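## Task

Scene 1: the spanner begins lying across the left hand's fingers, pinched between the thumb on one face and the index and middle fingers on the other. Working only with the left hand (its wrist camera, that camera's bracket and the arm's final link also count as the hand; the right arm and right hand must never touch it), rotate the spanner inside the grasp until its orientation in the hand and the spot on the handle where it is held both match the two goal images. The task fails if the spanner contacts anything other than this hand or comes out of it. To finish, keep it motionless briefly with none of the left hand's motors reporting "moving", then declare completion. At that point the grip must be firm enough that the spanner would not shift however the hand is rotated or moved.

## Robot and tools

Robot: two arms, left_arm (base near y = +0.344 m) and right_arm (base near y = -0.354 m), each ending in a dexterous hand; the left hand mirrors the right. Each hand has six motors, always listed in this order: little, ring, middle, index, thumb_bend, thumb_turn.

Frames: the scene frame has its origin at table-top height midway between the arms, +z up, +x out over the table, left_arm on the +y side. Each arm's reported hand poses, targets and wrist-camera poses use that arm's own base frame; fixed cameras use the scene frame. The hand point sits 0.05 m in front of the palm: +z runs along the straight fingers, +y points out of the palm, +x crosses the palm away from the thumb on the right hand and toward the thumb on the left hand. Straight fingertips reach 0.06 to 0.07 m past the point, their centre lines 0.06 m behind it along -y. A bracket on the little-finger side can collide with things.

A row is 28 numbers, each in [-1, 1], always containing both arms: left dx, dy, dz, rx, ry, rz, then the left hand's six motor targets, force_limit, speed; then the same 14 for the right arm. The six pose numbers are an offset, not a pose: measured from that arm's Hand target at the moment the action (or move) begins, along the arm's base axes, with 1.0 = 0.6 m or 180 degrees; rx, ry, rz form one rotation vector turning about the Hand target position. All rows of one action count from that same start, and repeating an offset moves further. Six zeros re-request the current Hand target (useful when the hand has settled short). Each step the commanded orientation is clipped to within 40 degrees of the measured one. Arms follow loosely and may rest 1 to 5 cm off, usually low.

Hand motor numbers are absolute targets: -1 open/straight, +1 closed/curled; thumb_turn -1 is beside the palm, +1 opposite the fingers. force_limit scales linearly from about 0 N at -1 to 10 N at +1 (15 N for both thumb motors), read at the fingertip. speed runs from nearly zero at -1 to full at +0.48 and stays full to +1; full travel takes 0.49 s. For gentle contact use speed -0.94 or lower. There is no keep-as-is value: to leave a hand alone, resend the last eight numbers actually executed for it; if none yet this scene, send its hand_measured plus hand_force_limit and hand_speed. A motor starts only when its target changes by 0.002 or more, then locks on arrival or when its load hits force_limit; if blocked it reads stalled. To tighten, raise force_limit and send a target more closed than hand_measured; to loosen, send one more open.

Tools:
execute_actions(actions, cameras): actions is a list of actions; each action is up to 15 rows, one per 1/30 s step, the last row held for the remainder; each action lasts 0.5 s. Images come only with an empty list or when cameras names them.
move(target, speed, blend, blocking, cameras): target is one row or a list of up to 15 rows; every row's offsets count from the same starting Hand targets. speed is m/s, 0.002 to 4.3 (default 0.25), turning at twice that in rad/s; blend in metres rounds corners (0 stops at each). The first row's hand numbers are sent at the start, later ones on arrival. Paths cap at 10 s and do not avoid obstacles. The result adds a "move:" line: done, off_target, moving, held or fault, plus limits such as paced or held.
wait(seconds 0 to 10), stop() to brake a running move, zoom_image(camera, region [x0, y0, x1, y1] pixels, at most 504 per side), show_instructions() for the goal images, finished_scene(scene 1 or 2) to end a scene irreversibly.

Results: end_effector_position (m) and end_effector_quat_wxyz in each base frame, Hand target, joint positions/velocities/torques, hand_measured, hand_stopped_by (moving, target, force, stalled, fault), hand_load_n (fingertip force, positive pushing the finger open; a drop to about 0 signals a lost grip), motor temperatures. MOTOR HOT appears at 85 °C; at 100 °C the arm goes limp for 30 to 60 s. Cameras: cam_head_left, cam_head_right, cam_high, cam_left_wrist, cam_right_wrist, all 504x504.

Avoid: letting the spanner touch the table, other arm or anything but the working hand; dropping it; bringing the arms into contact; fast swings or heavy pushes; overloading fingers; routing paths near an arm's own base; long stretched or pushing holds that heat motors. Before finishing, make sure every motor of the working hand has settled and the grip load is solid.

Each tool is called after ">>>" in YAML: its name, and indented under it one key for each argument.

Reference images:

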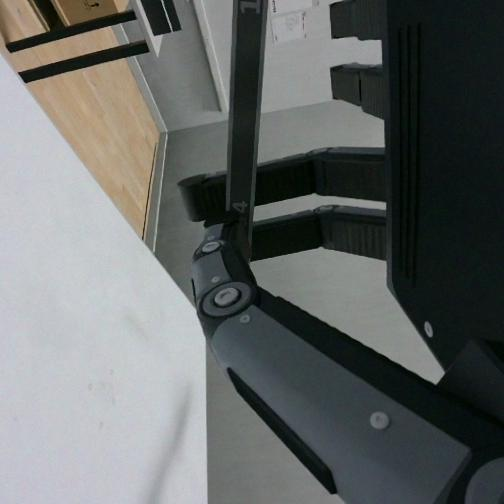

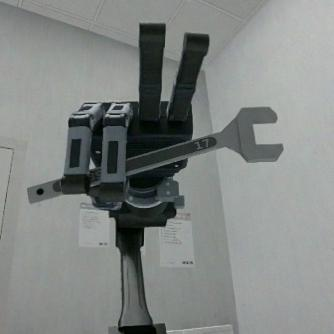

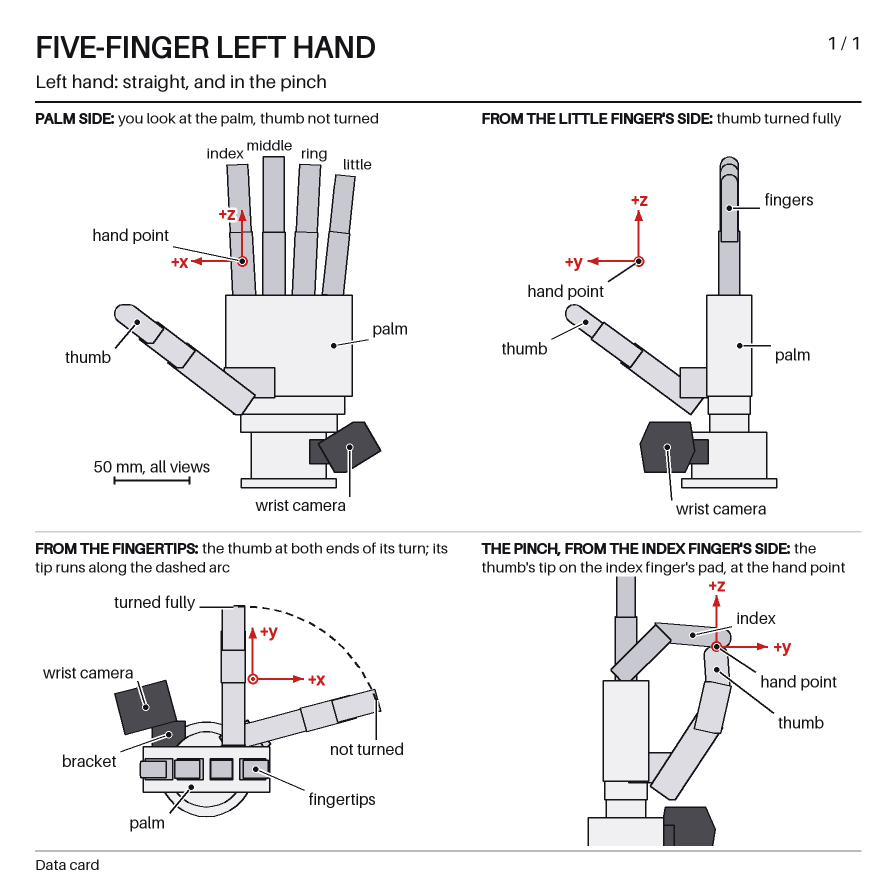

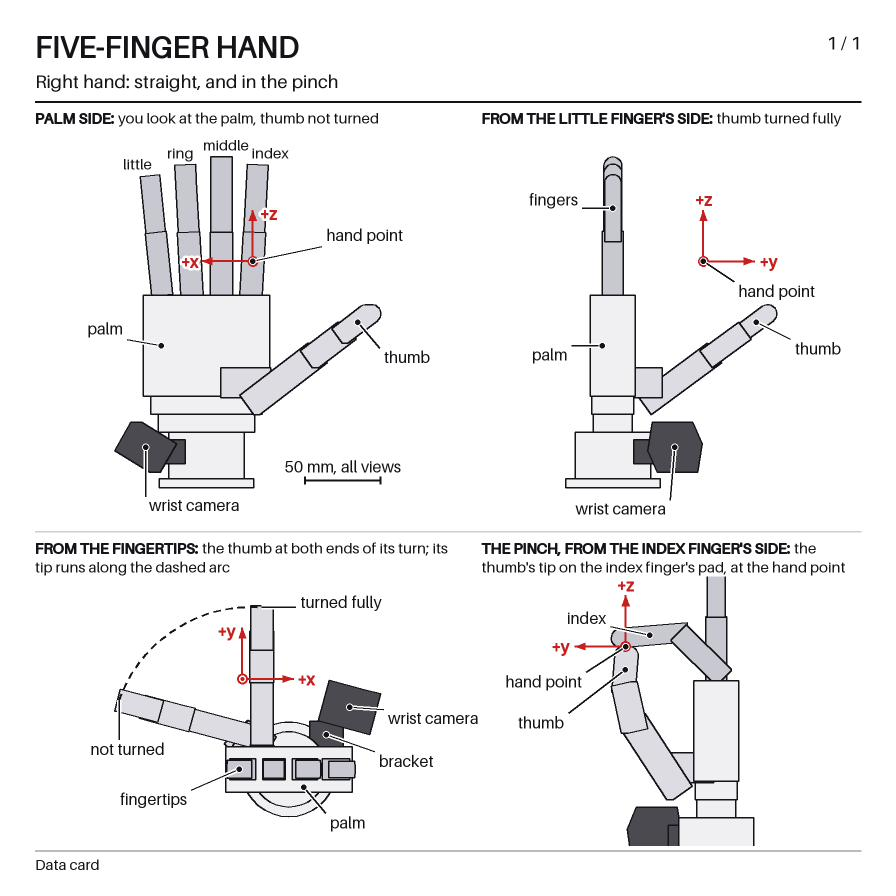

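## Session

I'll start by looking at the current state.

>>> execute_actions:
  actions: []

Scene clock: 0.00 s.
left_arm: end_effector_position=(+0.4043, -0.2081, +0.2968) hand_measured=(-1.000, -1.000, +0.188, +0.186, -0.026, +0.900) hand_load_n=(+0.0, +0.0, +9.5, +11.0, +1.5, +0.0) hand_stopped_by=(target, target, force, force, target, target) hand_force_limit=1.00 hand_speed=-0.90 end_effector_quat_wxyz=(+0.365, -0.374, +0.599, -0.607) | right_arm: end_effector_position=(+0.4228, -0.3436, +0.4181) hand_measured=(-1.000, -1.000, -1.000, -1.000, -1.000, -1.000) hand_load_n=(+0.0, +0.0, +0.0, +0.0, +0.0, +0.0) hand_stopped_by=(target, target, target, target, target, target) hand_force_limit=0.00 hand_speed=-0.80 end_effector_quat_wxyz=(+0.283, -0.295, +0.647, -0.644)
Joint positions: left_arm=[-0.356 0.84 0.57 0.274 0.115 -0.016] | right_arm=[-0.74 1.057 1.026 0.02 -0.011 -0.014]
Joint velocities: within noise
Joint torques (N m): no reading
Motor temperatures (°C): left_arm=[37 31 31 34 34 26] | right_arm=[37 28 32 33 30 30]
Heat: left arm: hottest waist 37 °C; right arm: hottest waist 37 °C.
Hand target: left_arm +0.4079, -0.2094, +0.3102; +0.370, -0.369, +0.593, -0.613 | right_arm +0.4239, -0.3446, +0.4458; +0.289, -0.288, +0.631, -0.659

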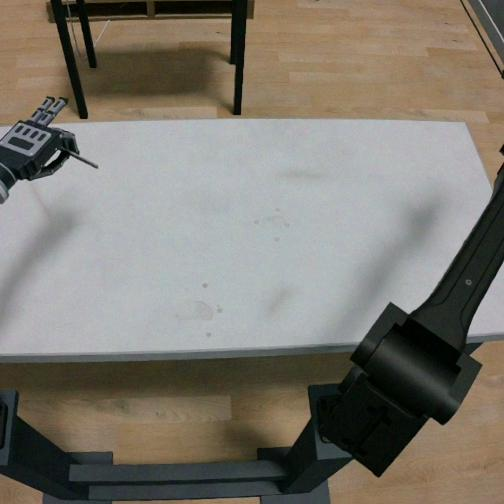

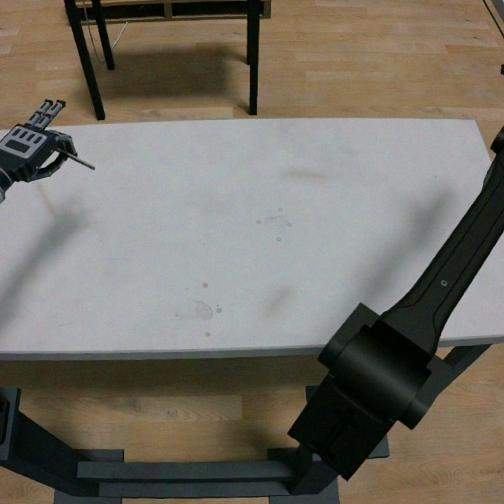

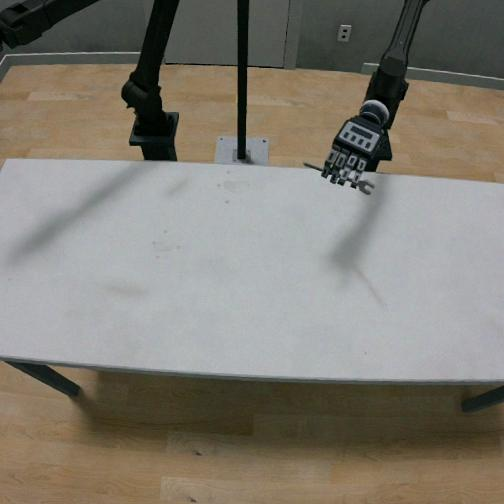

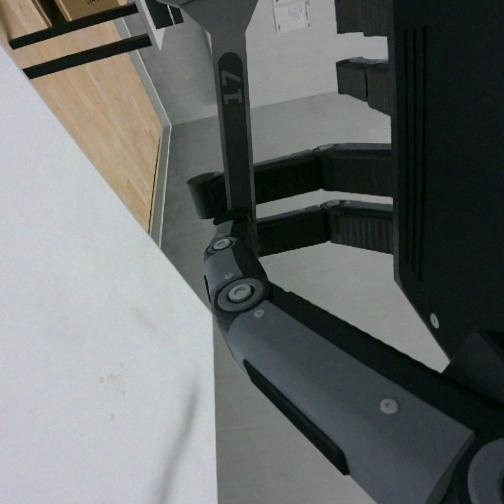

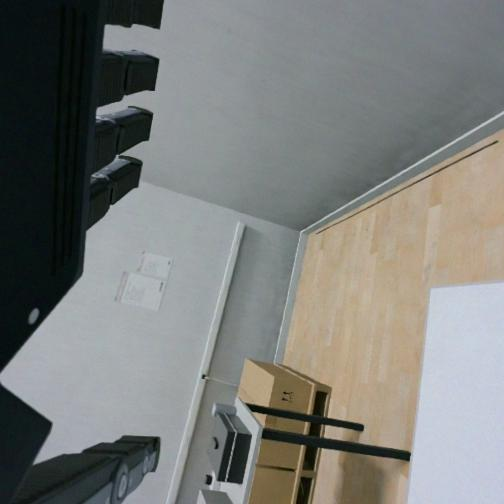

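>>> zoom_image:
  camera: "cam_left_wrist"
  region: [150, 0, 350, 200]

>>> zoom_image:
  camera: "cam_left_wrist"
  region: [170, 140, 320, 290]

>>> show_instructions:

Scaled by 2.520.

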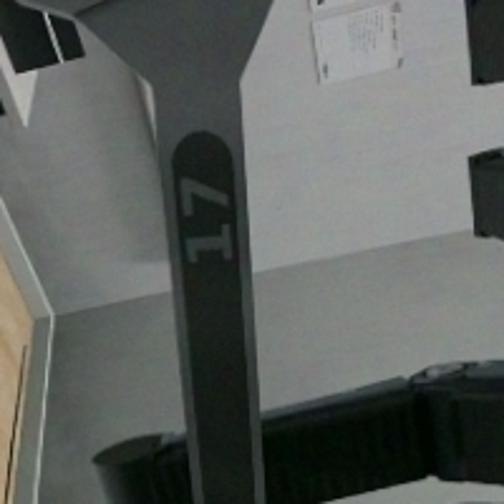

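Scaled by 3.360.

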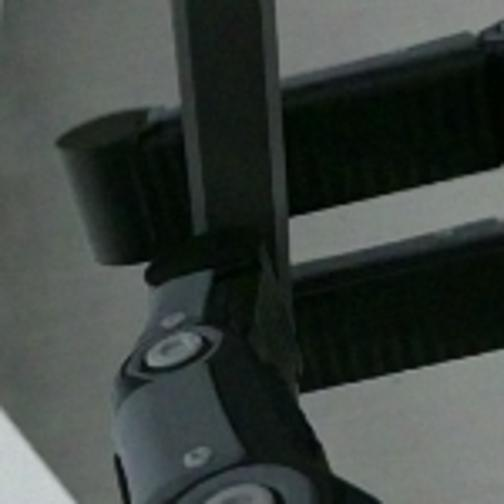

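Reference images for this scene: goal picture from the wrist camera place, goal picture from beyond the fingertips, FIVE-FINGER LEFT HAND page 1, FIVE-FINGER HAND page 1.

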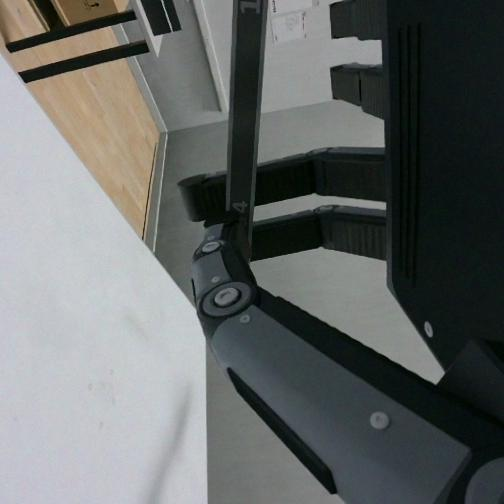

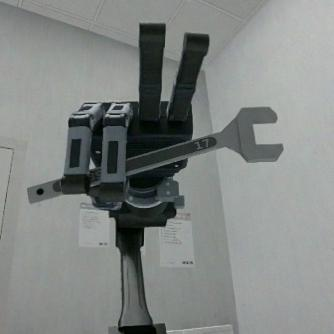

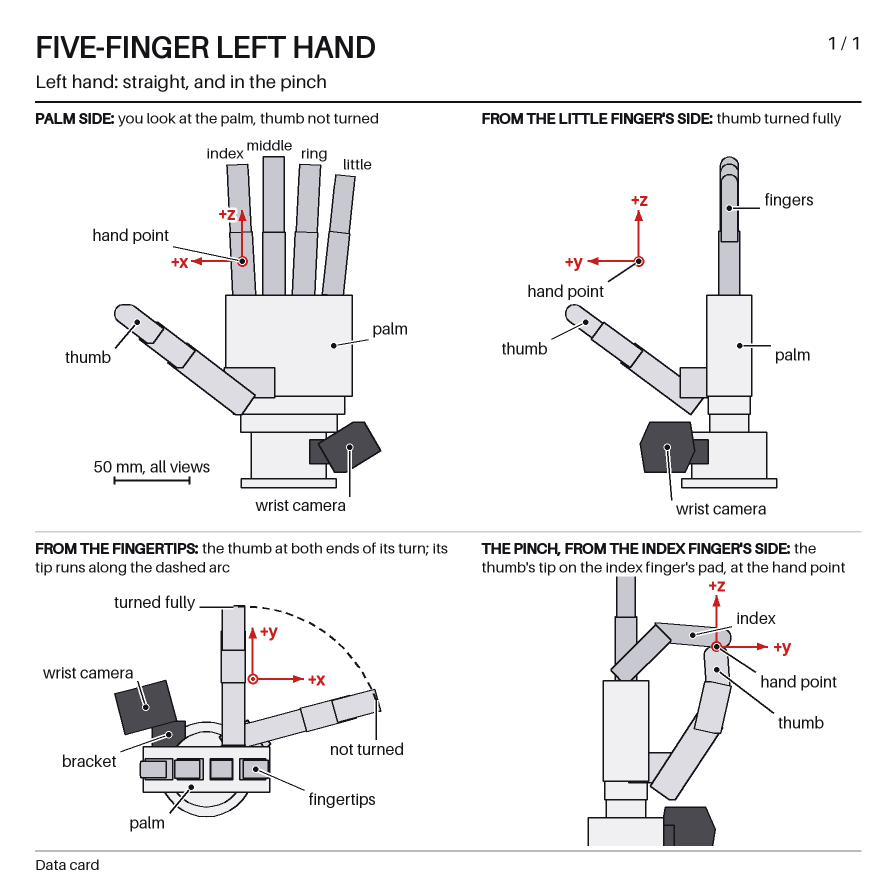

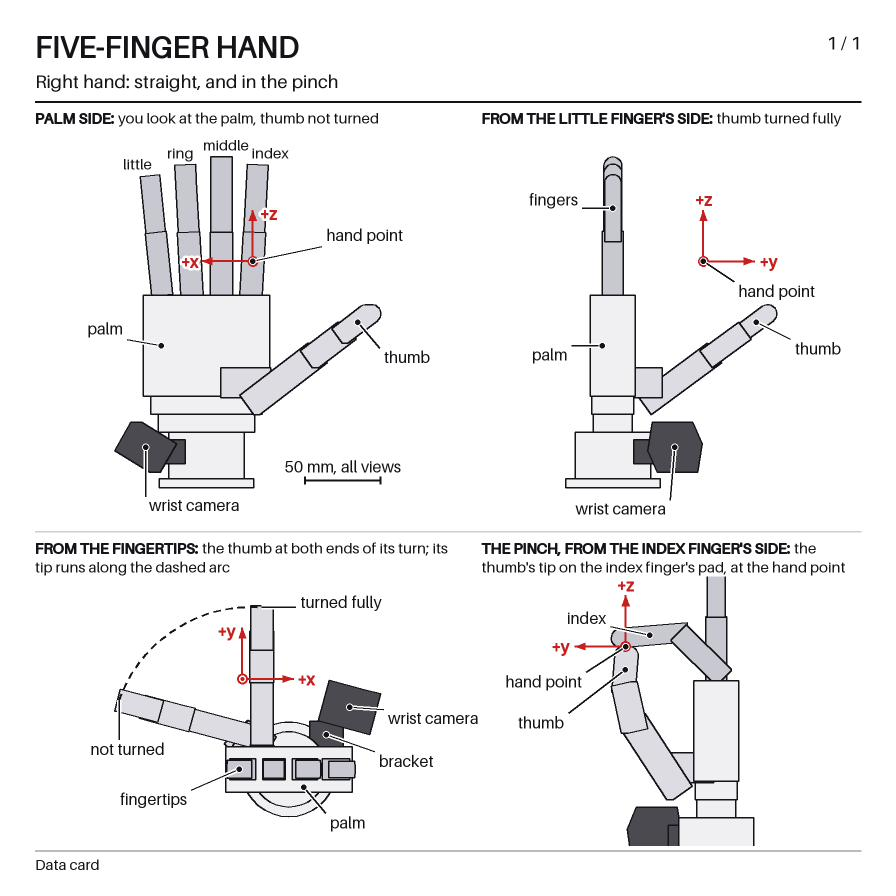

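>>> move:
  target: [-0.022, -0.042, 0.15, -0.527, 0.269, -0.002, -1, -1, 0.188, 0.186, -0.026, 0.9, 1.0, -0.9, 0, 0, 0, 0, 0, 0, -1, -1, -1, -1, -1, -1, 0, -0.8]
  speed: 0.25
  cameras: ["all"]

Scene clock: 22.53 s.
left_arm: end_effector_position=(+0.3977, -0.2281, +0.4015) hand_measured=(-1.000, -1.000, +0.188, +0.184, -0.026, +0.900) hand_load_n=(+0.0, +0.0, +9.5, +10.0, +1.0, -0.5) hand_stopped_by=(target, target, force, force, target, target) hand_force_limit=1.00 hand_speed=-0.90 end_effector_quat_wxyz=(+0.249, +0.705, -0.053, +0.662) | right_arm: end_effector_position=(+0.4228, -0.3436, +0.4181) hand_measured=(-1.000, -1.000, -1.000, -1.000, -1.000, -1.000) hand_load_n=(+0.0, +0.0, +0.0, +0.0, +0.0, +0.0) hand_stopped_by=(target, target, target, target, target, target) hand_force_limit=0.00 hand_speed=-0.80 end_effector_quat_wxyz=(+0.283, -0.295, +0.647, -0.644)
Joint positions: left_arm=[-0.396 0.844 0.57 0.274 0.04 -1.856] | right_arm=[-0.74 1.057 1.026 0.02 -0.011 -0.014]
Joint torques (N m): left_arm=[-0.32 -2.96 10.14 2.43 -0.13 -0.23] | right_arm=[-0.38 -7.59 13.31 2.36 0.1 0.13]
Heat: left arm: hottest waist 37 °C; right arm: hottest waist 36 °C.
Hand target: left_arm +0.3948, -0.2346, +0.4001; +0.259, +0.707, -0.053, +0.656 | right_arm +0.4239, -0.3446, +0.4458; +0.289, -0.288, +0.631, -0.659
Off the commanded pose: left_arm 0.007 m, 1 deg | right_arm 0.028 m, 3 deg.
move: off_target (right_arm)
camera_calibration:
cam_left_wrist: T_world_to_cam=[[0.407264, 0.91195, -0.0498357, 0.064806], [-0.43145, 0.240199, 0.869572, -0.123148], [0.804977, -0.332643, 0.491285, -0.475688], [0, 0, 0, 1]] pos_world=[0.303393, -0.187754, 0.344014]

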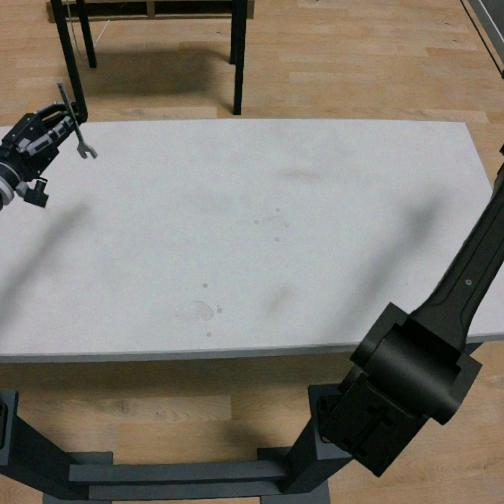

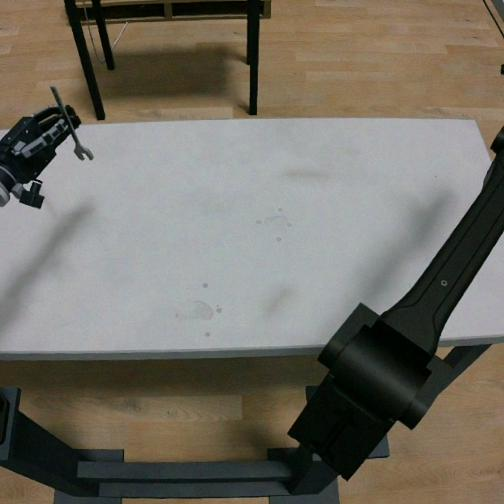

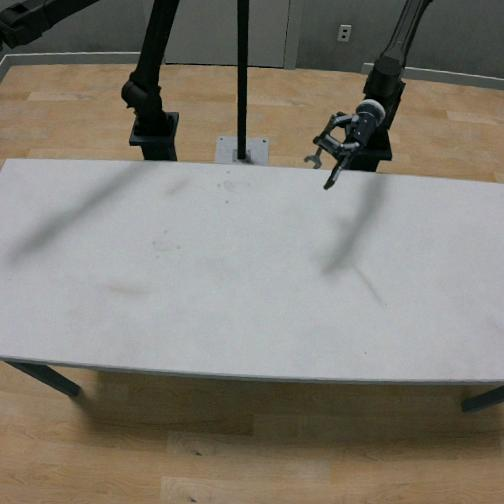

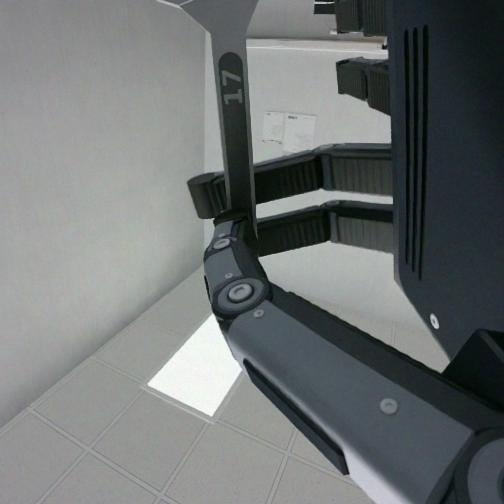

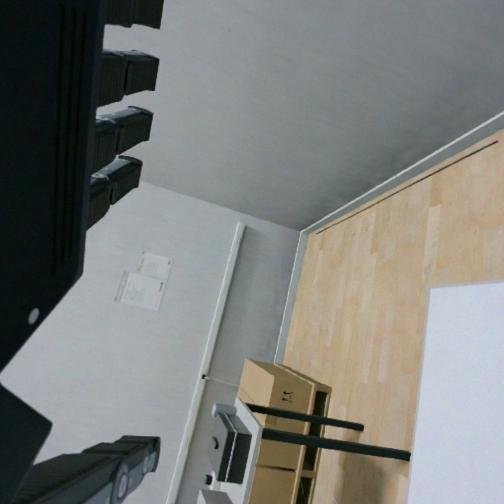

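>>> zoom_image:
  camera: "cam_left_wrist"
  region: [170, 0, 350, 240]

>>> zoom_image:
  camera: "cam_head_left"
  region: [0, 60, 150, 220]

>>> zoom_image:
  camera: "cam_high"
  region: [280, 60, 430, 210]

Scaled by 2.100.

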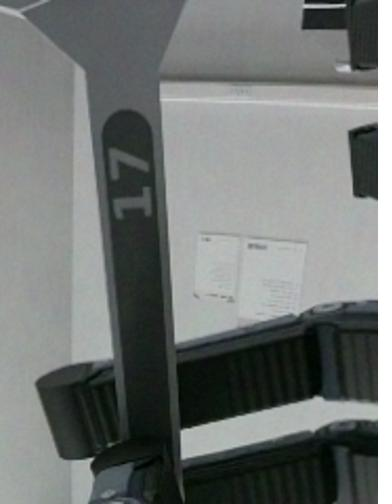

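Scaled by 3.150.

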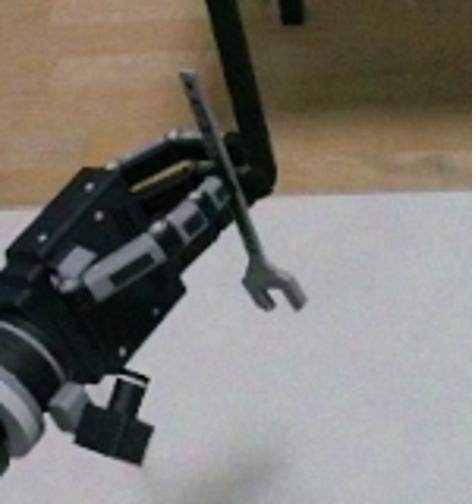

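Scaled by 3.360.

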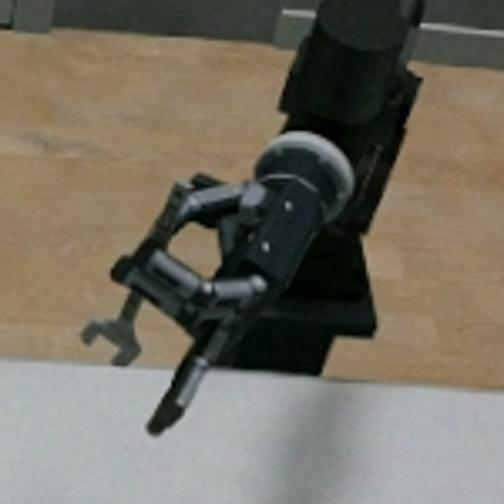

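>>> execute_actions:
  actions:
    - [[0,0,0,0,0,0,-1,-1,0.182,0.178,-0.026,0.9,1.0,-0.9,0,0,0,0,0,0,-1,-1,-1,-1,-1,-1,0,-0.8]]
  cameras: ["cam_left_wrist"]

Scene clock: 26.07 s.
left_arm: end_effector_position=(+0.3977, -0.2281, +0.4015) hand_measured=(-1.000, -1.000, +0.180, +0.176, -0.026, +0.900) hand_load_n=(+0.0, +0.0, +7.0, +6.5, +1.0, +0.0) hand_stopped_by=(target, target, target, target, target, target) hand_force_limit=1.00 hand_speed=-0.90 end_effector_quat_wxyz=(+0.249, +0.705, -0.053, +0.662) | right_arm: end_effector_position=(+0.4228, -0.3436, +0.4181) hand_measured=(-1.000, -1.000, -1.000, -1.000, -1.000, -1.000) hand_load_n=(+0.0, +0.0, +0.0, +0.0, +0.0, -0.5) hand_stopped_by=(target, target, target, target, target, target) hand_force_limit=0.00 hand_speed=-0.80 end_effector_quat_wxyz=(+0.283, -0.295, +0.647, -0.644)
Joint positions: left_arm=[-0.396 0.844 0.57 0.274 0.04 -1.856] | right_arm=[-0.74 1.057 1.026 0.02 -0.011 -0.014]
Joint torques (N m): left_arm=[-0.38 -3.84 10.17 2.29 -0.11 -0.19] | right_arm=[-0.5 -7.41 13.5 2.29 0.1 0.11]
Heat: left arm: hottest waist 37 °C; right arm: hottest waist 36 °C.
Hand target: left_arm +0.3948, -0.2346, +0.4001; +0.259, +0.707, -0.053, +0.656 | right_arm +0.4239, -0.3446, +0.4458; +0.289, -0.288, +0.631, -0.659
Off the commanded pose: left_arm 0.007 m, 1 deg | right_arm 0.028 m, 3 deg.
Step readings (end_effector_position of left_arm | right_arm):
0: (+0.3977, -0.2281, +0.4015) | (+0.4228, -0.3436, +0.4181)
1: (+0.3977, -0.2281, +0.4015) | (+0.4228, -0.3436, +0.4181)
2: (+0.3977, -0.2281, +0.4015) | (+0.4228, -0.3436, +0.4181)
4: (+0.3977, -0.2281, +0.4015) | (+0.4228, -0.3436, +0.4181)
8: (+0.3977, -0.2281, +0.4015) | (+0.4228, -0.3436, +0.4181)
15: (+0.3977, -0.2281, +0.4015) | (+0.4228, -0.3436, +0.4181)
camera_calibration:
cam_left_wrist: T_world_to_cam=[[0.407239, 0.911938, -0.0502536, 0.0649549], [-0.431311, 0.240526, 0.869551, -0.123121], [0.805064, -0.33244, 0.49128, -0.475675], [0, 0, 0, 1]] pos_world=[0.303393, -0.187754, 0.344014]
Images, in order (width x height): cam_left_wrist 504x504.

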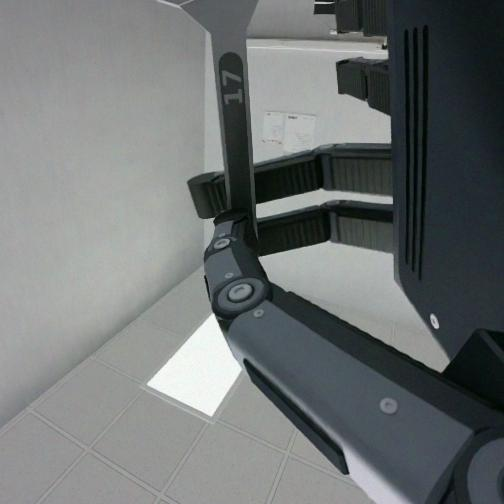

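>>> execute_actions:
  actions:
    - [[0,0,0,0,0,0,-1,-1,0.172,0.17,-0.026,0.9,1.0,-0.9,0,0,0,0,0,0,-1,-1,-1,-1,-1,-1,0,-0.8]]
  cameras: ["cam_left_wrist"]

Scene clock: 27.13 s.
left_arm: end_effector_position=(+0.3977, -0.2281, +0.4015) hand_measured=(-1.000, -1.000, +0.172, +0.170, -0.026, +0.900) hand_load_n=(+0.0, +0.0, +3.0, +3.5, +0.5, +0.0) hand_stopped_by=(target, target, target, target, target, target) hand_force_limit=1.00 hand_speed=-0.90 end_effector_quat_wxyz=(+0.249, +0.705, -0.053, +0.662) | right_arm: end_effector_position=(+0.4228, -0.3436, +0.4181) hand_measured=(-1.000, -1.000, -1.000, -1.000, -1.000, -1.000) hand_load_n=(+0.0, +0.0, +0.0, +0.0, +0.0, +0.0) hand_stopped_by=(target, target, target, target, target, target) hand_force_limit=0.00 hand_speed=-0.80 end_effector_quat_wxyz=(+0.283, -0.295, +0.647, -0.644)
Joint positions: left_arm=[-0.396 0.844 0.57 0.274 0.04 -1.856] | right_arm=[-0.74 1.057 1.026 0.02 -0.011 -0.014]
Joint torques (N m): left_arm=[-0.03 -3.43 10.28 2.33 -0.11 -0.14] | right_arm=[-0.79 -7.59 13.38 2.36 0.11 0.13]
Motor temperatures (°C): left_arm=[37 31 35 34 34 26] | right_arm=[36 28 37 33 30 30]
Heat: left arm: hottest waist 37 °C; right arm: hottest elbow 37 °C.
Hand target: left_arm +0.3947, -0.2346, +0.4001; +0.259, +0.707, -0.053, +0.656 | right_arm +0.4239, -0.3446, +0.4458; +0.289, -0.288, +0.631, -0.659
Off the commanded pose: left_arm 0.007 m, 1 deg | right_arm 0.028 m, 3 deg.
Step readings (end_effector_position of left_arm | right_arm):
0: (+0.3977, -0.2281, +0.4015) | (+0.4228, -0.3436, +0.4181)
1: (+0.3977, -0.2281, +0.4015) | (+0.4228, -0.3436, +0.4181)
2: (+0.3977, -0.2281, +0.4015) | (+0.4228, -0.3436, +0.4181)
4: (+0.3977, -0.2281, +0.4015) | (+0.4228, -0.3436, +0.4181)
8: (+0.3977, -0.2281, +0.4015) | (+0.4228, -0.3436, +0.4181)
15: (+0.3977, -0.2281, +0.4015) | (+0.4228, -0.3436, +0.4181)
camera_calibration:
cam_left_wrist: T_world_to_cam=[[0.407239, 0.911938, -0.0502536, 0.0649549], [-0.431311, 0.240526, 0.869551, -0.123121], [0.805064, -0.33244, 0.49128, -0.475675], [0, 0, 0, 1]] pos_world=[0.303393, -0.187754, 0.344014]
Images, in order (width x height): cam_left_wrist 504x504.

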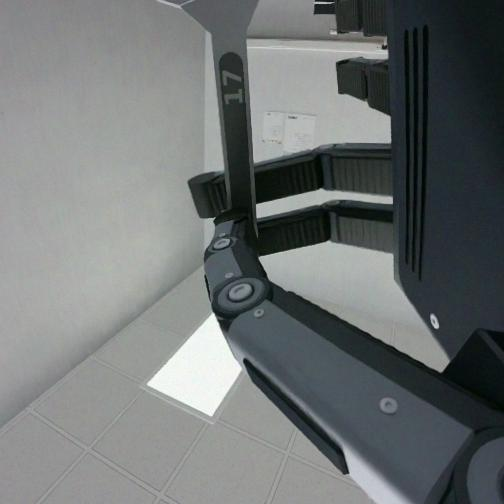

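>>> execute_actions:
  actions:
    - [[0,0,0,0,0,0,-1,-1,0.17,0.166,-0.026,0.9,1.0,-0.9,0,0,0,0,0,0,-1,-1,-1,-1,-1,-1,0,-0.8]]
  cameras: ["cam_left_wrist"]

>>> zoom_image:
  camera: "cam_left_wrist"
  region: [170, 0, 350, 240]

Scene clock: 28.43 s.
left_arm: end_effector_position=(+0.3977, -0.2281, +0.4015) hand_measured=(-1.000, -1.000, +0.170, +0.166, -0.026, +0.900) hand_load_n=(+0.0, +0.0, +2.5, +2.0, +0.5, +0.0) hand_stopped_by=(target, target, target, target, target, target) hand_force_limit=1.00 hand_speed=-0.90 end_effector_quat_wxyz=(+0.249, +0.705, -0.053, +0.662) | right_arm: end_effector_position=(+0.4228, -0.3436, +0.4181) hand_measured=(-1.000, -1.000, -1.000, -1.000, -1.000, -1.000) hand_load_n=(+0.0, +0.0, -0.5, +0.0, +0.0, +0.0) hand_stopped_by=(target, target, target, target, target, target) hand_force_limit=0.00 hand_speed=-0.80 end_effector_quat_wxyz=(+0.283, -0.295, +0.647, -0.644)
Joint positions: left_arm=[-0.396 0.844 0.57 0.274 0.04 -1.856] | right_arm=[-0.74 1.057 1.026 0.02 -0.011 -0.014]
Joint torques (N m): left_arm=[-0.03 -3.02 10.43 2.37 -0.12 -0.2] | right_arm=[-0.79 -8.12 13.31 2.33 0.11 0.11]
Heat: left arm: hottest waist 37 °C; right arm: hottest elbow 37 °C.
Hand target: left_arm +0.3947, -0.2346, +0.4001; +0.259, +0.707, -0.053, +0.656 | right_arm +0.4239, -0.3446, +0.4458; +0.289, -0.288, +0.631, -0.659
Off the commanded pose: left_arm 0.007 m, 1 deg | right_arm 0.028 m, 3 deg.
Step readings (end_effector_position of left_arm | right_arm):
0: (+0.3977, -0.2281, +0.4015) | (+0.4228, -0.3436, +0.4181)
1: (+0.3977, -0.2281, +0.4015) | (+0.4228, -0.3436, +0.4181)
2: (+0.3977, -0.2281, +0.4015) | (+0.4228, -0.3436, +0.4181)
4: (+0.3977, -0.2281, +0.4015) | (+0.4228, -0.3436, +0.4181)
8: (+0.3977, -0.2281, +0.4015) | (+0.4228, -0.3436, +0.4181)
15: (+0.3977, -0.2281, +0.4015) | (+0.4228, -0.3436, +0.4181)
camera_calibration:
cam_left_wrist: T_world_to_cam=[[0.407239, 0.911938, -0.0502536, 0.0649549], [-0.431311, 0.240526, 0.869551, -0.123121], [0.805064, -0.33244, 0.49128, -0.475675], [0, 0, 0, 1]] pos_world=[0.303393, -0.187754, 0.344014]
Images, in order (width x height): cam_left_wrist 504x504.

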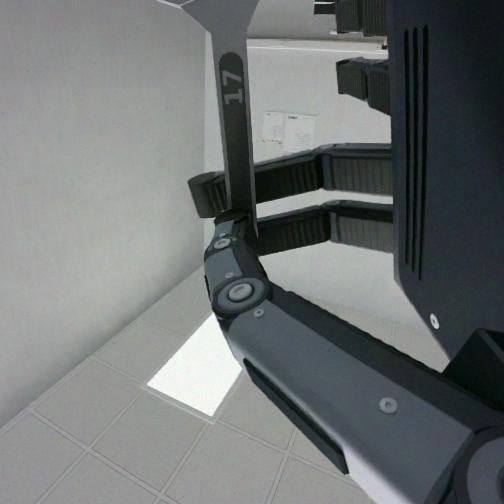

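Scaled by 2.100.

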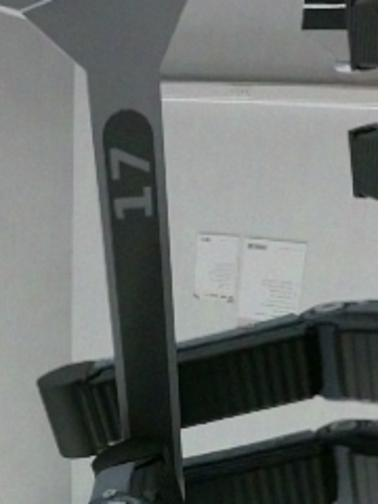

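>>> execute_actions:
  actions:
    - [[0,0,0,0,0,0,-1,-1,0.167,0.164,-0.026,0.9,1.0,-0.9,0,0,0,0,0,0,-1,-1,-1,-1,-1,-1,0,-0.8]]
  cameras: ["cam_left_wrist"]

>>> zoom_image:
  camera: "cam_left_wrist"
  region: [170, 0, 350, 240]

Scene clock: 29.53 s.
left_arm: end_effector_position=(+0.3977, -0.2281, +0.4015) hand_measured=(-1.000, -1.000, +0.166, +0.164, -0.026, +0.900) hand_load_n=(+0.0, +0.0, +0.5, +1.5, +0.0, +0.0) hand_stopped_by=(target, target, target, target, target, target) hand_force_limit=1.00 hand_speed=-0.90 end_effector_quat_wxyz=(+0.249, +0.705, -0.053, +0.662) | right_arm: end_effector_position=(+0.4228, -0.3436, +0.4181) hand_measured=(-1.000, -1.000, -1.000, -1.000, -1.000, -1.000) hand_load_n=(+0.0, +0.0, +0.0, +0.0, +0.0, +0.0) hand_stopped_by=(target, target, target, target, target, target) hand_force_limit=0.00 hand_speed=-0.80 end_effector_quat_wxyz=(+0.283, -0.295, +0.647, -0.644)
Joint positions: left_arm=[-0.396 0.844 0.57 0.274 0.04 -1.856] | right_arm=[-0.74 1.057 1.026 0.02 -0.011 -0.014]
Joint torques (N m): left_arm=[0.26 -2.9 10.25 2.37 -0.11 -0.17] | right_arm=[-0.56 -7.65 13.41 2.36 0.14 0.13]
Heat: left arm: hottest waist 37 °C; right arm: hottest elbow 37 °C.
Hand target: left_arm +0.3947, -0.2346, +0.4001; +0.259, +0.707, -0.053, +0.656 | right_arm +0.4239, -0.3446, +0.4458; +0.289, -0.288, +0.631, -0.659
Off the commanded pose: left_arm 0.007 m, 1 deg | right_arm 0.028 m, 3 deg.
Step readings (end_effector_position of left_arm | right_arm):
0: (+0.3977, -0.2281, +0.4015) | (+0.4228, -0.3436, +0.4181)
1: (+0.3977, -0.2281, +0.4015) | (+0.4228, -0.3436, +0.4181)
2: (+0.3977, -0.2281, +0.4015) | (+0.4228, -0.3436, +0.4181)
4: (+0.3977, -0.2281, +0.4015) | (+0.4228, -0.3436, +0.4181)
8: (+0.3977, -0.2281, +0.4015) | (+0.4228, -0.3436, +0.4181)
15: (+0.3977, -0.2281, +0.4015) | (+0.4228, -0.3436, +0.4181)
camera_calibration:
cam_left_wrist: T_world_to_cam=[[0.407239, 0.911938, -0.0502536, 0.0649549], [-0.431311, 0.240526, 0.869551, -0.123121], [0.805064, -0.33244, 0.49128, -0.475675], [0, 0, 0, 1]] pos_world=[0.303393, -0.187754, 0.344014]
Images, in order (width x height): cam_left_wrist 504x504.

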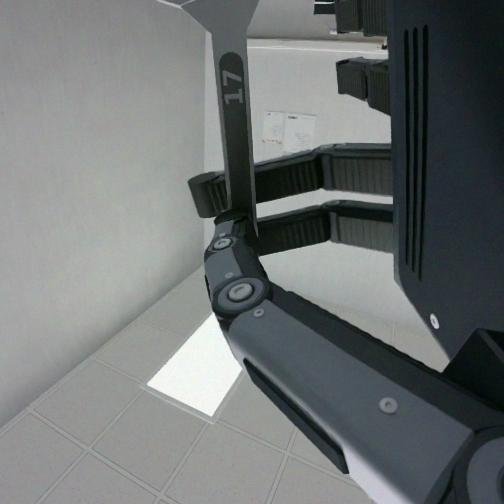

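Scaled by 2.100.

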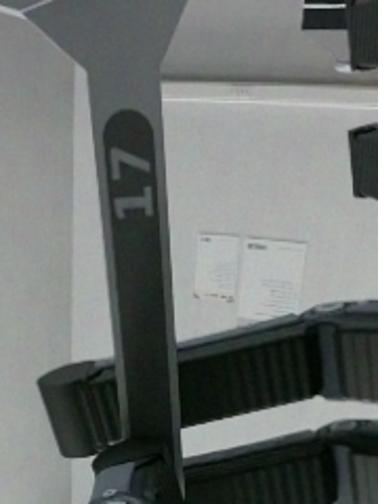

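>>> execute_actions:
  actions:
    - [[0,0,0,0,0,0,-1,-1,0.164,0.162,-0.026,0.9,1.0,-0.5,0,0,0,0,0,0,-1,-1,-1,-1,-1,-1,0,-0.8],[0,0,0,0,0,0,-1,-1,0.172,0.17,-0.026,0.9,1.0,-0.5,0,0,0,0,0,0,-1,-1,-1,-1,-1,-1,0,-0.8]]
  cameras: ["cam_left_wrist"]

>>> zoom_image:
  camera: "cam_left_wrist"
  region: [170, 0, 350, 240]

Scene clock: 31.47 s.
left_arm: end_effector_position=(+0.3977, -0.2281, +0.4015) hand_measured=(-1.000, -1.000, +0.172, +0.170, -0.026, +0.900) hand_load_n=(+0.0, +0.0, +3.0, +3.5, +0.5, -0.5) hand_stopped_by=(target, target, target, target, target, target) hand_force_limit=1.00 hand_speed=-0.50 end_effector_quat_wxyz=(+0.249, +0.705, -0.053, +0.662) | right_arm: end_effector_position=(+0.4228, -0.3436, +0.4181) hand_measured=(-1.000, -1.000, -1.000, -1.000, -1.000, -1.000) hand_load_n=(+0.0, +0.0, +0.0, +0.0, +0.0, +0.0) hand_stopped_by=(target, target, target, target, target, target) hand_force_limit=0.00 hand_speed=-0.80 end_effector_quat_wxyz=(+0.283, -0.295, +0.647, -0.644)
Joint positions: left_arm=[-0.396 0.844 0.57 0.274 0.04 -1.856] | right_arm=[-0.74 1.057 1.026 0.02 -0.011 -0.014]
Joint torques (N m): left_arm=[-0.38 -3.43 10.21 2.22 -0.11 -0.15] | right_arm=[-0.62 -7.77 13.35 2.39 0.12 0.13]
Heat: left arm: hottest waist 36 °C; right arm: hottest elbow 37 °C.
Hand target: left_arm +0.3947, -0.2346, +0.4001; +0.259, +0.707, -0.053, +0.656 | right_arm +0.4239, -0.3446, +0.4458; +0.289, -0.288, +0.631, -0.659
Off the commanded pose: left_arm 0.007 m, 1 deg | right_arm 0.028 m, 3 deg.
Step readings (end_effector_position of left_arm | right_arm):
0: (+0.3977, -0.2281, +0.4015) | (+0.4228, -0.3436, +0.4181)
1: (+0.3977, -0.2281, +0.4015) | (+0.4228, -0.3436, +0.4181)
2: (+0.3977, -0.2281, +0.4015) | (+0.4228, -0.3436, +0.4181)
4: (+0.3977, -0.2281, +0.4015) | (+0.4228, -0.3436, +0.4181)
8: (+0.3977, -0.2281, +0.4015) | (+0.4228, -0.3436, +0.4181)
15: (+0.3977, -0.2281, +0.4015) | (+0.4228, -0.3436, +0.4181)
camera_calibration:
cam_left_wrist: T_world_to_cam=[[0.407239, 0.911938, -0.0502536, 0.0649549], [-0.431311, 0.240526, 0.869551, -0.123121], [0.805064, -0.33244, 0.49128, -0.475675], [0, 0, 0, 1]] pos_world=[0.303393, -0.187754, 0.344014]
Images, in order (width x height): cam_left_wrist 504x504.

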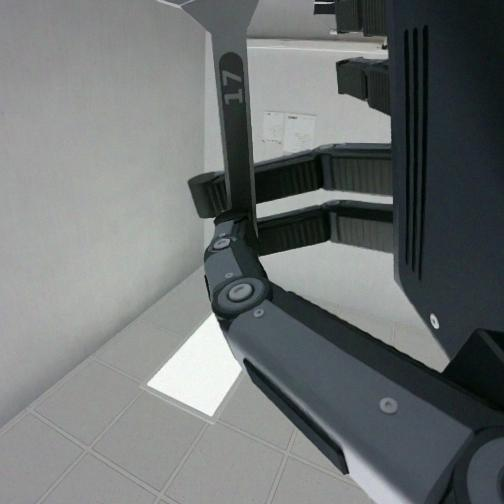

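Scaled by 2.100.

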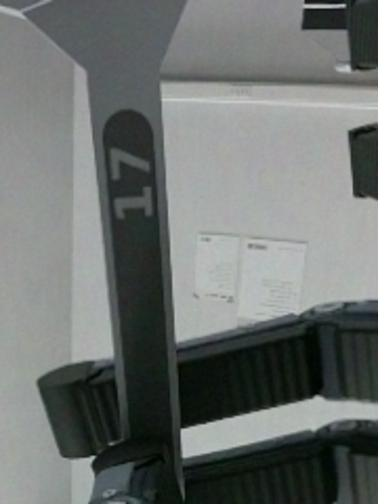

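>>> execute_actions:
  actions:
    - [[0,0,0,0,0,0,-1,-1,0.158,0.156,-0.026,0.9,1.0,-0.5,0,0,0,0,0,0,-1,-1,-1,-1,-1,-1,0,-0.8],[0,0,0,0,0,0,-1,-1,0.172,0.17,-0.026,0.9,1.0,-0.5,0,0,0,0,0,0,-1,-1,-1,-1,-1,-1,0,-0.8]]
  cameras: ["cam_left_wrist"]

>>> zoom_image:
  camera: "cam_left_wrist"
  region: [170, 0, 350, 240]

Scene clock: 32.63 s.
left_arm: end_effector_position=(+0.3977, -0.2281, +0.4015) hand_measured=(-1.000, -1.000, +0.172, +0.170, -0.026, +0.900) hand_load_n=(+0.0, +0.0, +3.0, +3.5, +0.5, -0.5) hand_stopped_by=(target, target, target, target, target, target) hand_force_limit=1.00 hand_speed=-0.50 end_effector_quat_wxyz=(+0.249, +0.705, -0.053, +0.662) | right_arm: end_effector_position=(+0.4228, -0.3436, +0.4181) hand_measured=(-1.000, -1.000, -1.000, -1.000, -1.000, -1.000) hand_load_n=(+0.0, +0.5, +0.0, +0.0, +0.0, -0.5) hand_stopped_by=(target, target, target, target, target, target) hand_force_limit=0.00 hand_speed=-0.80 end_effector_quat_wxyz=(+0.283, -0.295, +0.647, -0.644)
Joint positions: left_arm=[-0.396 0.844 0.57 0.274 0.04 -1.856] | right_arm=[-0.74 1.057 1.026 0.02 -0.011 -0.014]
Joint torques (N m): left_arm=[-0.09 -3.37 10.26 2.44 -0.09 -0.17] | right_arm=[-0.79 -7.3 13.49 2.41 0.1 0.11]
Heat: left arm: hottest waist 36 °C; right arm: hottest elbow 37 °C.
Hand target: left_arm +0.3947, -0.2346, +0.4001; +0.259, +0.707, -0.053, +0.656 | right_arm +0.4239, -0.3446, +0.4458; +0.289, -0.288, +0.631, -0.659
Off the commanded pose: left_arm 0.007 m, 1 deg | right_arm 0.028 m, 3 deg.
Step readings (end_effector_position of left_arm | right_arm):
0: (+0.3977, -0.2281, +0.4015) | (+0.4228, -0.3436, +0.4181)
1: (+0.3977, -0.2281, +0.4015) | (+0.4228, -0.3436, +0.4181)
2: (+0.3977, -0.2281, +0.4015) | (+0.4228, -0.3436, +0.4181)
4: (+0.3977, -0.2281, +0.4015) | (+0.4228, -0.3436, +0.4181)
8: (+0.3977, -0.2281, +0.4015) | (+0.4228, -0.3436, +0.4181)
15: (+0.3977, -0.2281, +0.4015) | (+0.4228, -0.3436, +0.4181)
camera_calibration:
cam_left_wrist: T_world_to_cam=[[0.407239, 0.911938, -0.0502536, 0.0649549], [-0.431311, 0.240526, 0.869551, -0.123121], [0.805064, -0.33244, 0.49128, -0.475675], [0, 0, 0, 1]] pos_world=[0.303393, -0.187754, 0.344014]
Images, in order (width x height): cam_left_wrist 504x504.

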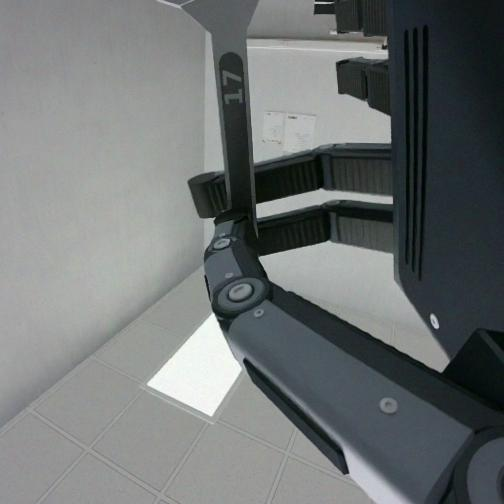

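Scaled by 2.100.

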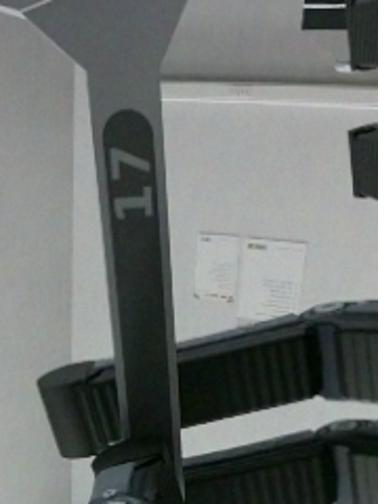

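>>> execute_actions:
  actions:
    - [[0,0,0,0,0,0,-1,-1,0.164,0.162,-0.026,0.9,1.0,-0.5,0,0,0,0,0,0,-1,-1,-1,-1,-1,-1,0,-0.8],[0,0,0,0,0,0,-1,-1,0.164,0.162,-0.026,0.9,1.0,-0.5,0,0,0,0,0,0,-1,-1,-1,-1,-1,-1,0,-0.8],[0,0,0,0,0,0,-1,-1,0.172,0.17,-0.026,0.9,1.0,-0.5,0,0,0,0,0,0,-1,-1,-1,-1,-1,-1,0,-0.8]]
  cameras: ["cam_left_wrist"]

>>> zoom_image:
  camera: "cam_left_wrist"
  region: [170, 0, 350, 240]

Scene clock: 34.43 s.
left_arm: end_effector_position=(+0.3977, -0.2281, +0.4015) hand_measured=(-1.000, -1.000, +0.172, +0.170, -0.026, +0.900) hand_load_n=(+0.0, +0.0, +3.0, +3.0, +0.5, -0.5) hand_stopped_by=(target, target, target, target, target, target) hand_force_limit=1.00 hand_speed=-0.50 end_effector_quat_wxyz=(+0.249, +0.705, -0.053, +0.662) | right_arm: end_effector_position=(+0.4228, -0.3436, +0.4181) hand_measured=(-1.000, -1.000, -1.000, -1.000, -1.000, -1.000) hand_load_n=(+0.0, +0.0, +0.0, +0.0, +0.0, +0.0) hand_stopped_by=(target, target, target, target, target, target) hand_force_limit=0.00 hand_speed=-0.80 end_effector_quat_wxyz=(+0.283, -0.295, +0.647, -0.644)
Joint positions: left_arm=[-0.396 0.844 0.57 0.274 0.04 -1.856] | right_arm=[-0.74 1.057 1.026 0.02 -0.011 -0.014]
Joint torques (N m): left_arm=[-0.32 -2.67 10.18 2.3 -0.14 -0.12] | right_arm=[-0.73 -7.53 13.33 2.3 0.11 0.13]
Heat: left arm: hottest waist 36 °C; right arm: hottest elbow 37 °C.
Hand target: left_arm +0.3947, -0.2346, +0.4001; +0.259, +0.707, -0.053, +0.656 | right_arm +0.4239, -0.3446, +0.4458; +0.289, -0.288, +0.631, -0.659
Off the commanded pose: left_arm 0.007 m, 1 deg | right_arm 0.028 m, 3 deg.
Step readings (end_effector_position of left_arm | right_arm):
0: (+0.3977, -0.2281, +0.4015) | (+0.4228, -0.3436, +0.4181)
1: (+0.3977, -0.2281, +0.4015) | (+0.4228, -0.3436, +0.4181)
2: (+0.3977, -0.2281, +0.4015) | (+0.4228, -0.3436, +0.4181)
4: (+0.3977, -0.2281, +0.4015) | (+0.4228, -0.3436, +0.4181)
8: (+0.3977, -0.2281, +0.4015) | (+0.4228, -0.3436, +0.4181)
15: (+0.3977, -0.2281, +0.4015) | (+0.4228, -0.3436, +0.4181)
camera_calibration:
cam_left_wrist: T_world_to_cam=[[0.407239, 0.911938, -0.0502536, 0.0649549], [-0.431311, 0.240526, 0.869551, -0.123121], [0.805064, -0.33244, 0.49128, -0.475675], [0, 0, 0, 1]] pos_world=[0.303393, -0.187754, 0.344014]
Images, in order (width x height): cam_left_wrist 504x504.

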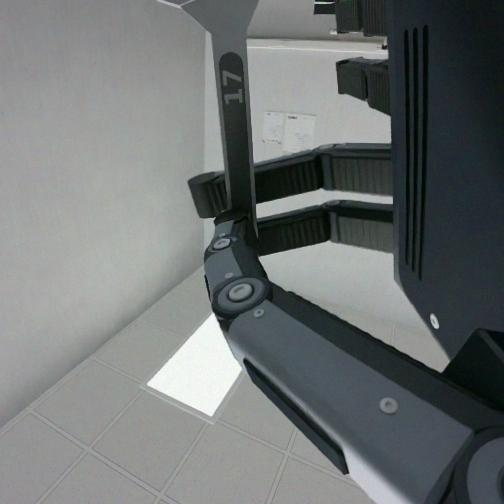

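Scaled by 2.100.

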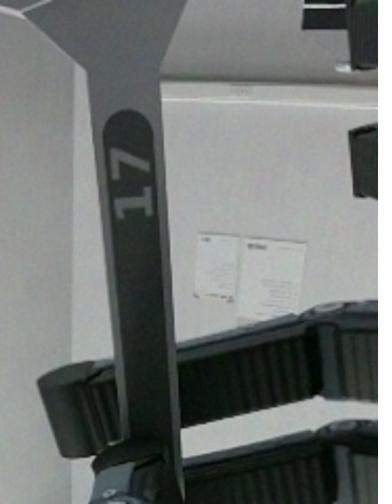

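>>> execute_actions:
  actions:
    - [[0,0,0,0,0,0,-1,-1,0.160,0.158,-0.026,0.9,1.0,-0.5,0,0,0,0,0,0,-1,-1,-1,-1,-1,-1,0,-0.8],[0,0,0,0,0,0,-1,-1,0.160,0.158,-0.026,0.9,1.0,-0.5,0,0,0,0,0,0,-1,-1,-1,-1,-1,-1,0,-0.8],[0,0,0,0,0,0,-1,-1,0.172,0.17,-0.026,0.9,1.0,-0.5,0,0,0,0,0,0,-1,-1,-1,-1,-1,-1,0,-0.8]]
  cameras: ["cam_left_wrist"]

>>> zoom_image:
  camera: "cam_left_wrist"
  region: [170, 0, 350, 240]

Scene clock: 35.73 s.
left_arm: end_effector_position=(+0.3977, -0.2281, +0.4015) hand_measured=(-1.000, -1.000, +0.172, +0.170, -0.026, +0.900) hand_load_n=(+0.0, +0.0, +3.0, +3.0, +0.5, +0.0) hand_stopped_by=(target, target, target, target, target, target) hand_force_limit=1.00 hand_speed=-0.50 end_effector_quat_wxyz=(+0.249, +0.705, -0.053, +0.662) | right_arm: end_effector_position=(+0.4228, -0.3436, +0.4181) hand_measured=(-1.000, -1.000, -1.000, -1.000, -1.000, -1.000) hand_load_n=(+0.0, +0.0, +0.0, +0.0, +0.0, -0.5) hand_stopped_by=(target, target, target, target, target, target) hand_force_limit=0.00 hand_speed=-0.80 end_effector_quat_wxyz=(+0.283, -0.295, +0.647, -0.644)
Joint positions: left_arm=[-0.396 0.844 0.57 0.274 0.04 -1.856] | right_arm=[-0.74 1.057 1.026 0.02 -0.011 -0.014]
Joint torques (N m): left_arm=[0.03 -3.6 10.3 2.35 -0.13 -0.11] | right_arm=[-1.14 -7.36 13.34 2.44 0.09 0.11]
Heat: left arm: hottest waist 36 °C; right arm: hottest elbow 38 °C.
Hand target: left_arm +0.3947, -0.2346, +0.4001; +0.259, +0.707, -0.053, +0.656 | right_arm +0.4239, -0.3446, +0.4458; +0.289, -0.288, +0.631, -0.659
Off the commanded pose: left_arm 0.007 m, 1 deg | right_arm 0.028 m, 3 deg.
Step readings (end_effector_position of left_arm | right_arm):
0: (+0.3977, -0.2281, +0.4015) | (+0.4228, -0.3436, +0.4181)
1: (+0.3977, -0.2281, +0.4015) | (+0.4228, -0.3436, +0.4181)
2: (+0.3977, -0.2281, +0.4015) | (+0.4228, -0.3436, +0.4181)
4: (+0.3977, -0.2281, +0.4015) | (+0.4228, -0.3436, +0.4181)
8: (+0.3977, -0.2281, +0.4015) | (+0.4228, -0.3436, +0.4181)
15: (+0.3977, -0.2281, +0.4015) | (+0.4228, -0.3436, +0.4181)
camera_calibration:
cam_left_wrist: T_world_to_cam=[[0.407239, 0.911938, -0.0502536, 0.0649549], [-0.431311, 0.240526, 0.869551, -0.123121], [0.805064, -0.33244, 0.49128, -0.475675], [0, 0, 0, 1]] pos_world=[0.303393, -0.187754, 0.344014]
Images, in order (width x height): cam_left_wrist 504x504.

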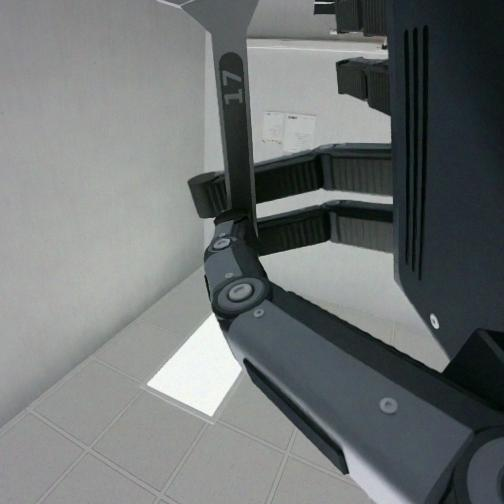

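Scaled by 2.100.

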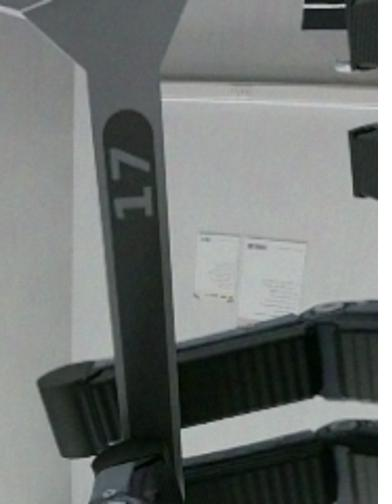

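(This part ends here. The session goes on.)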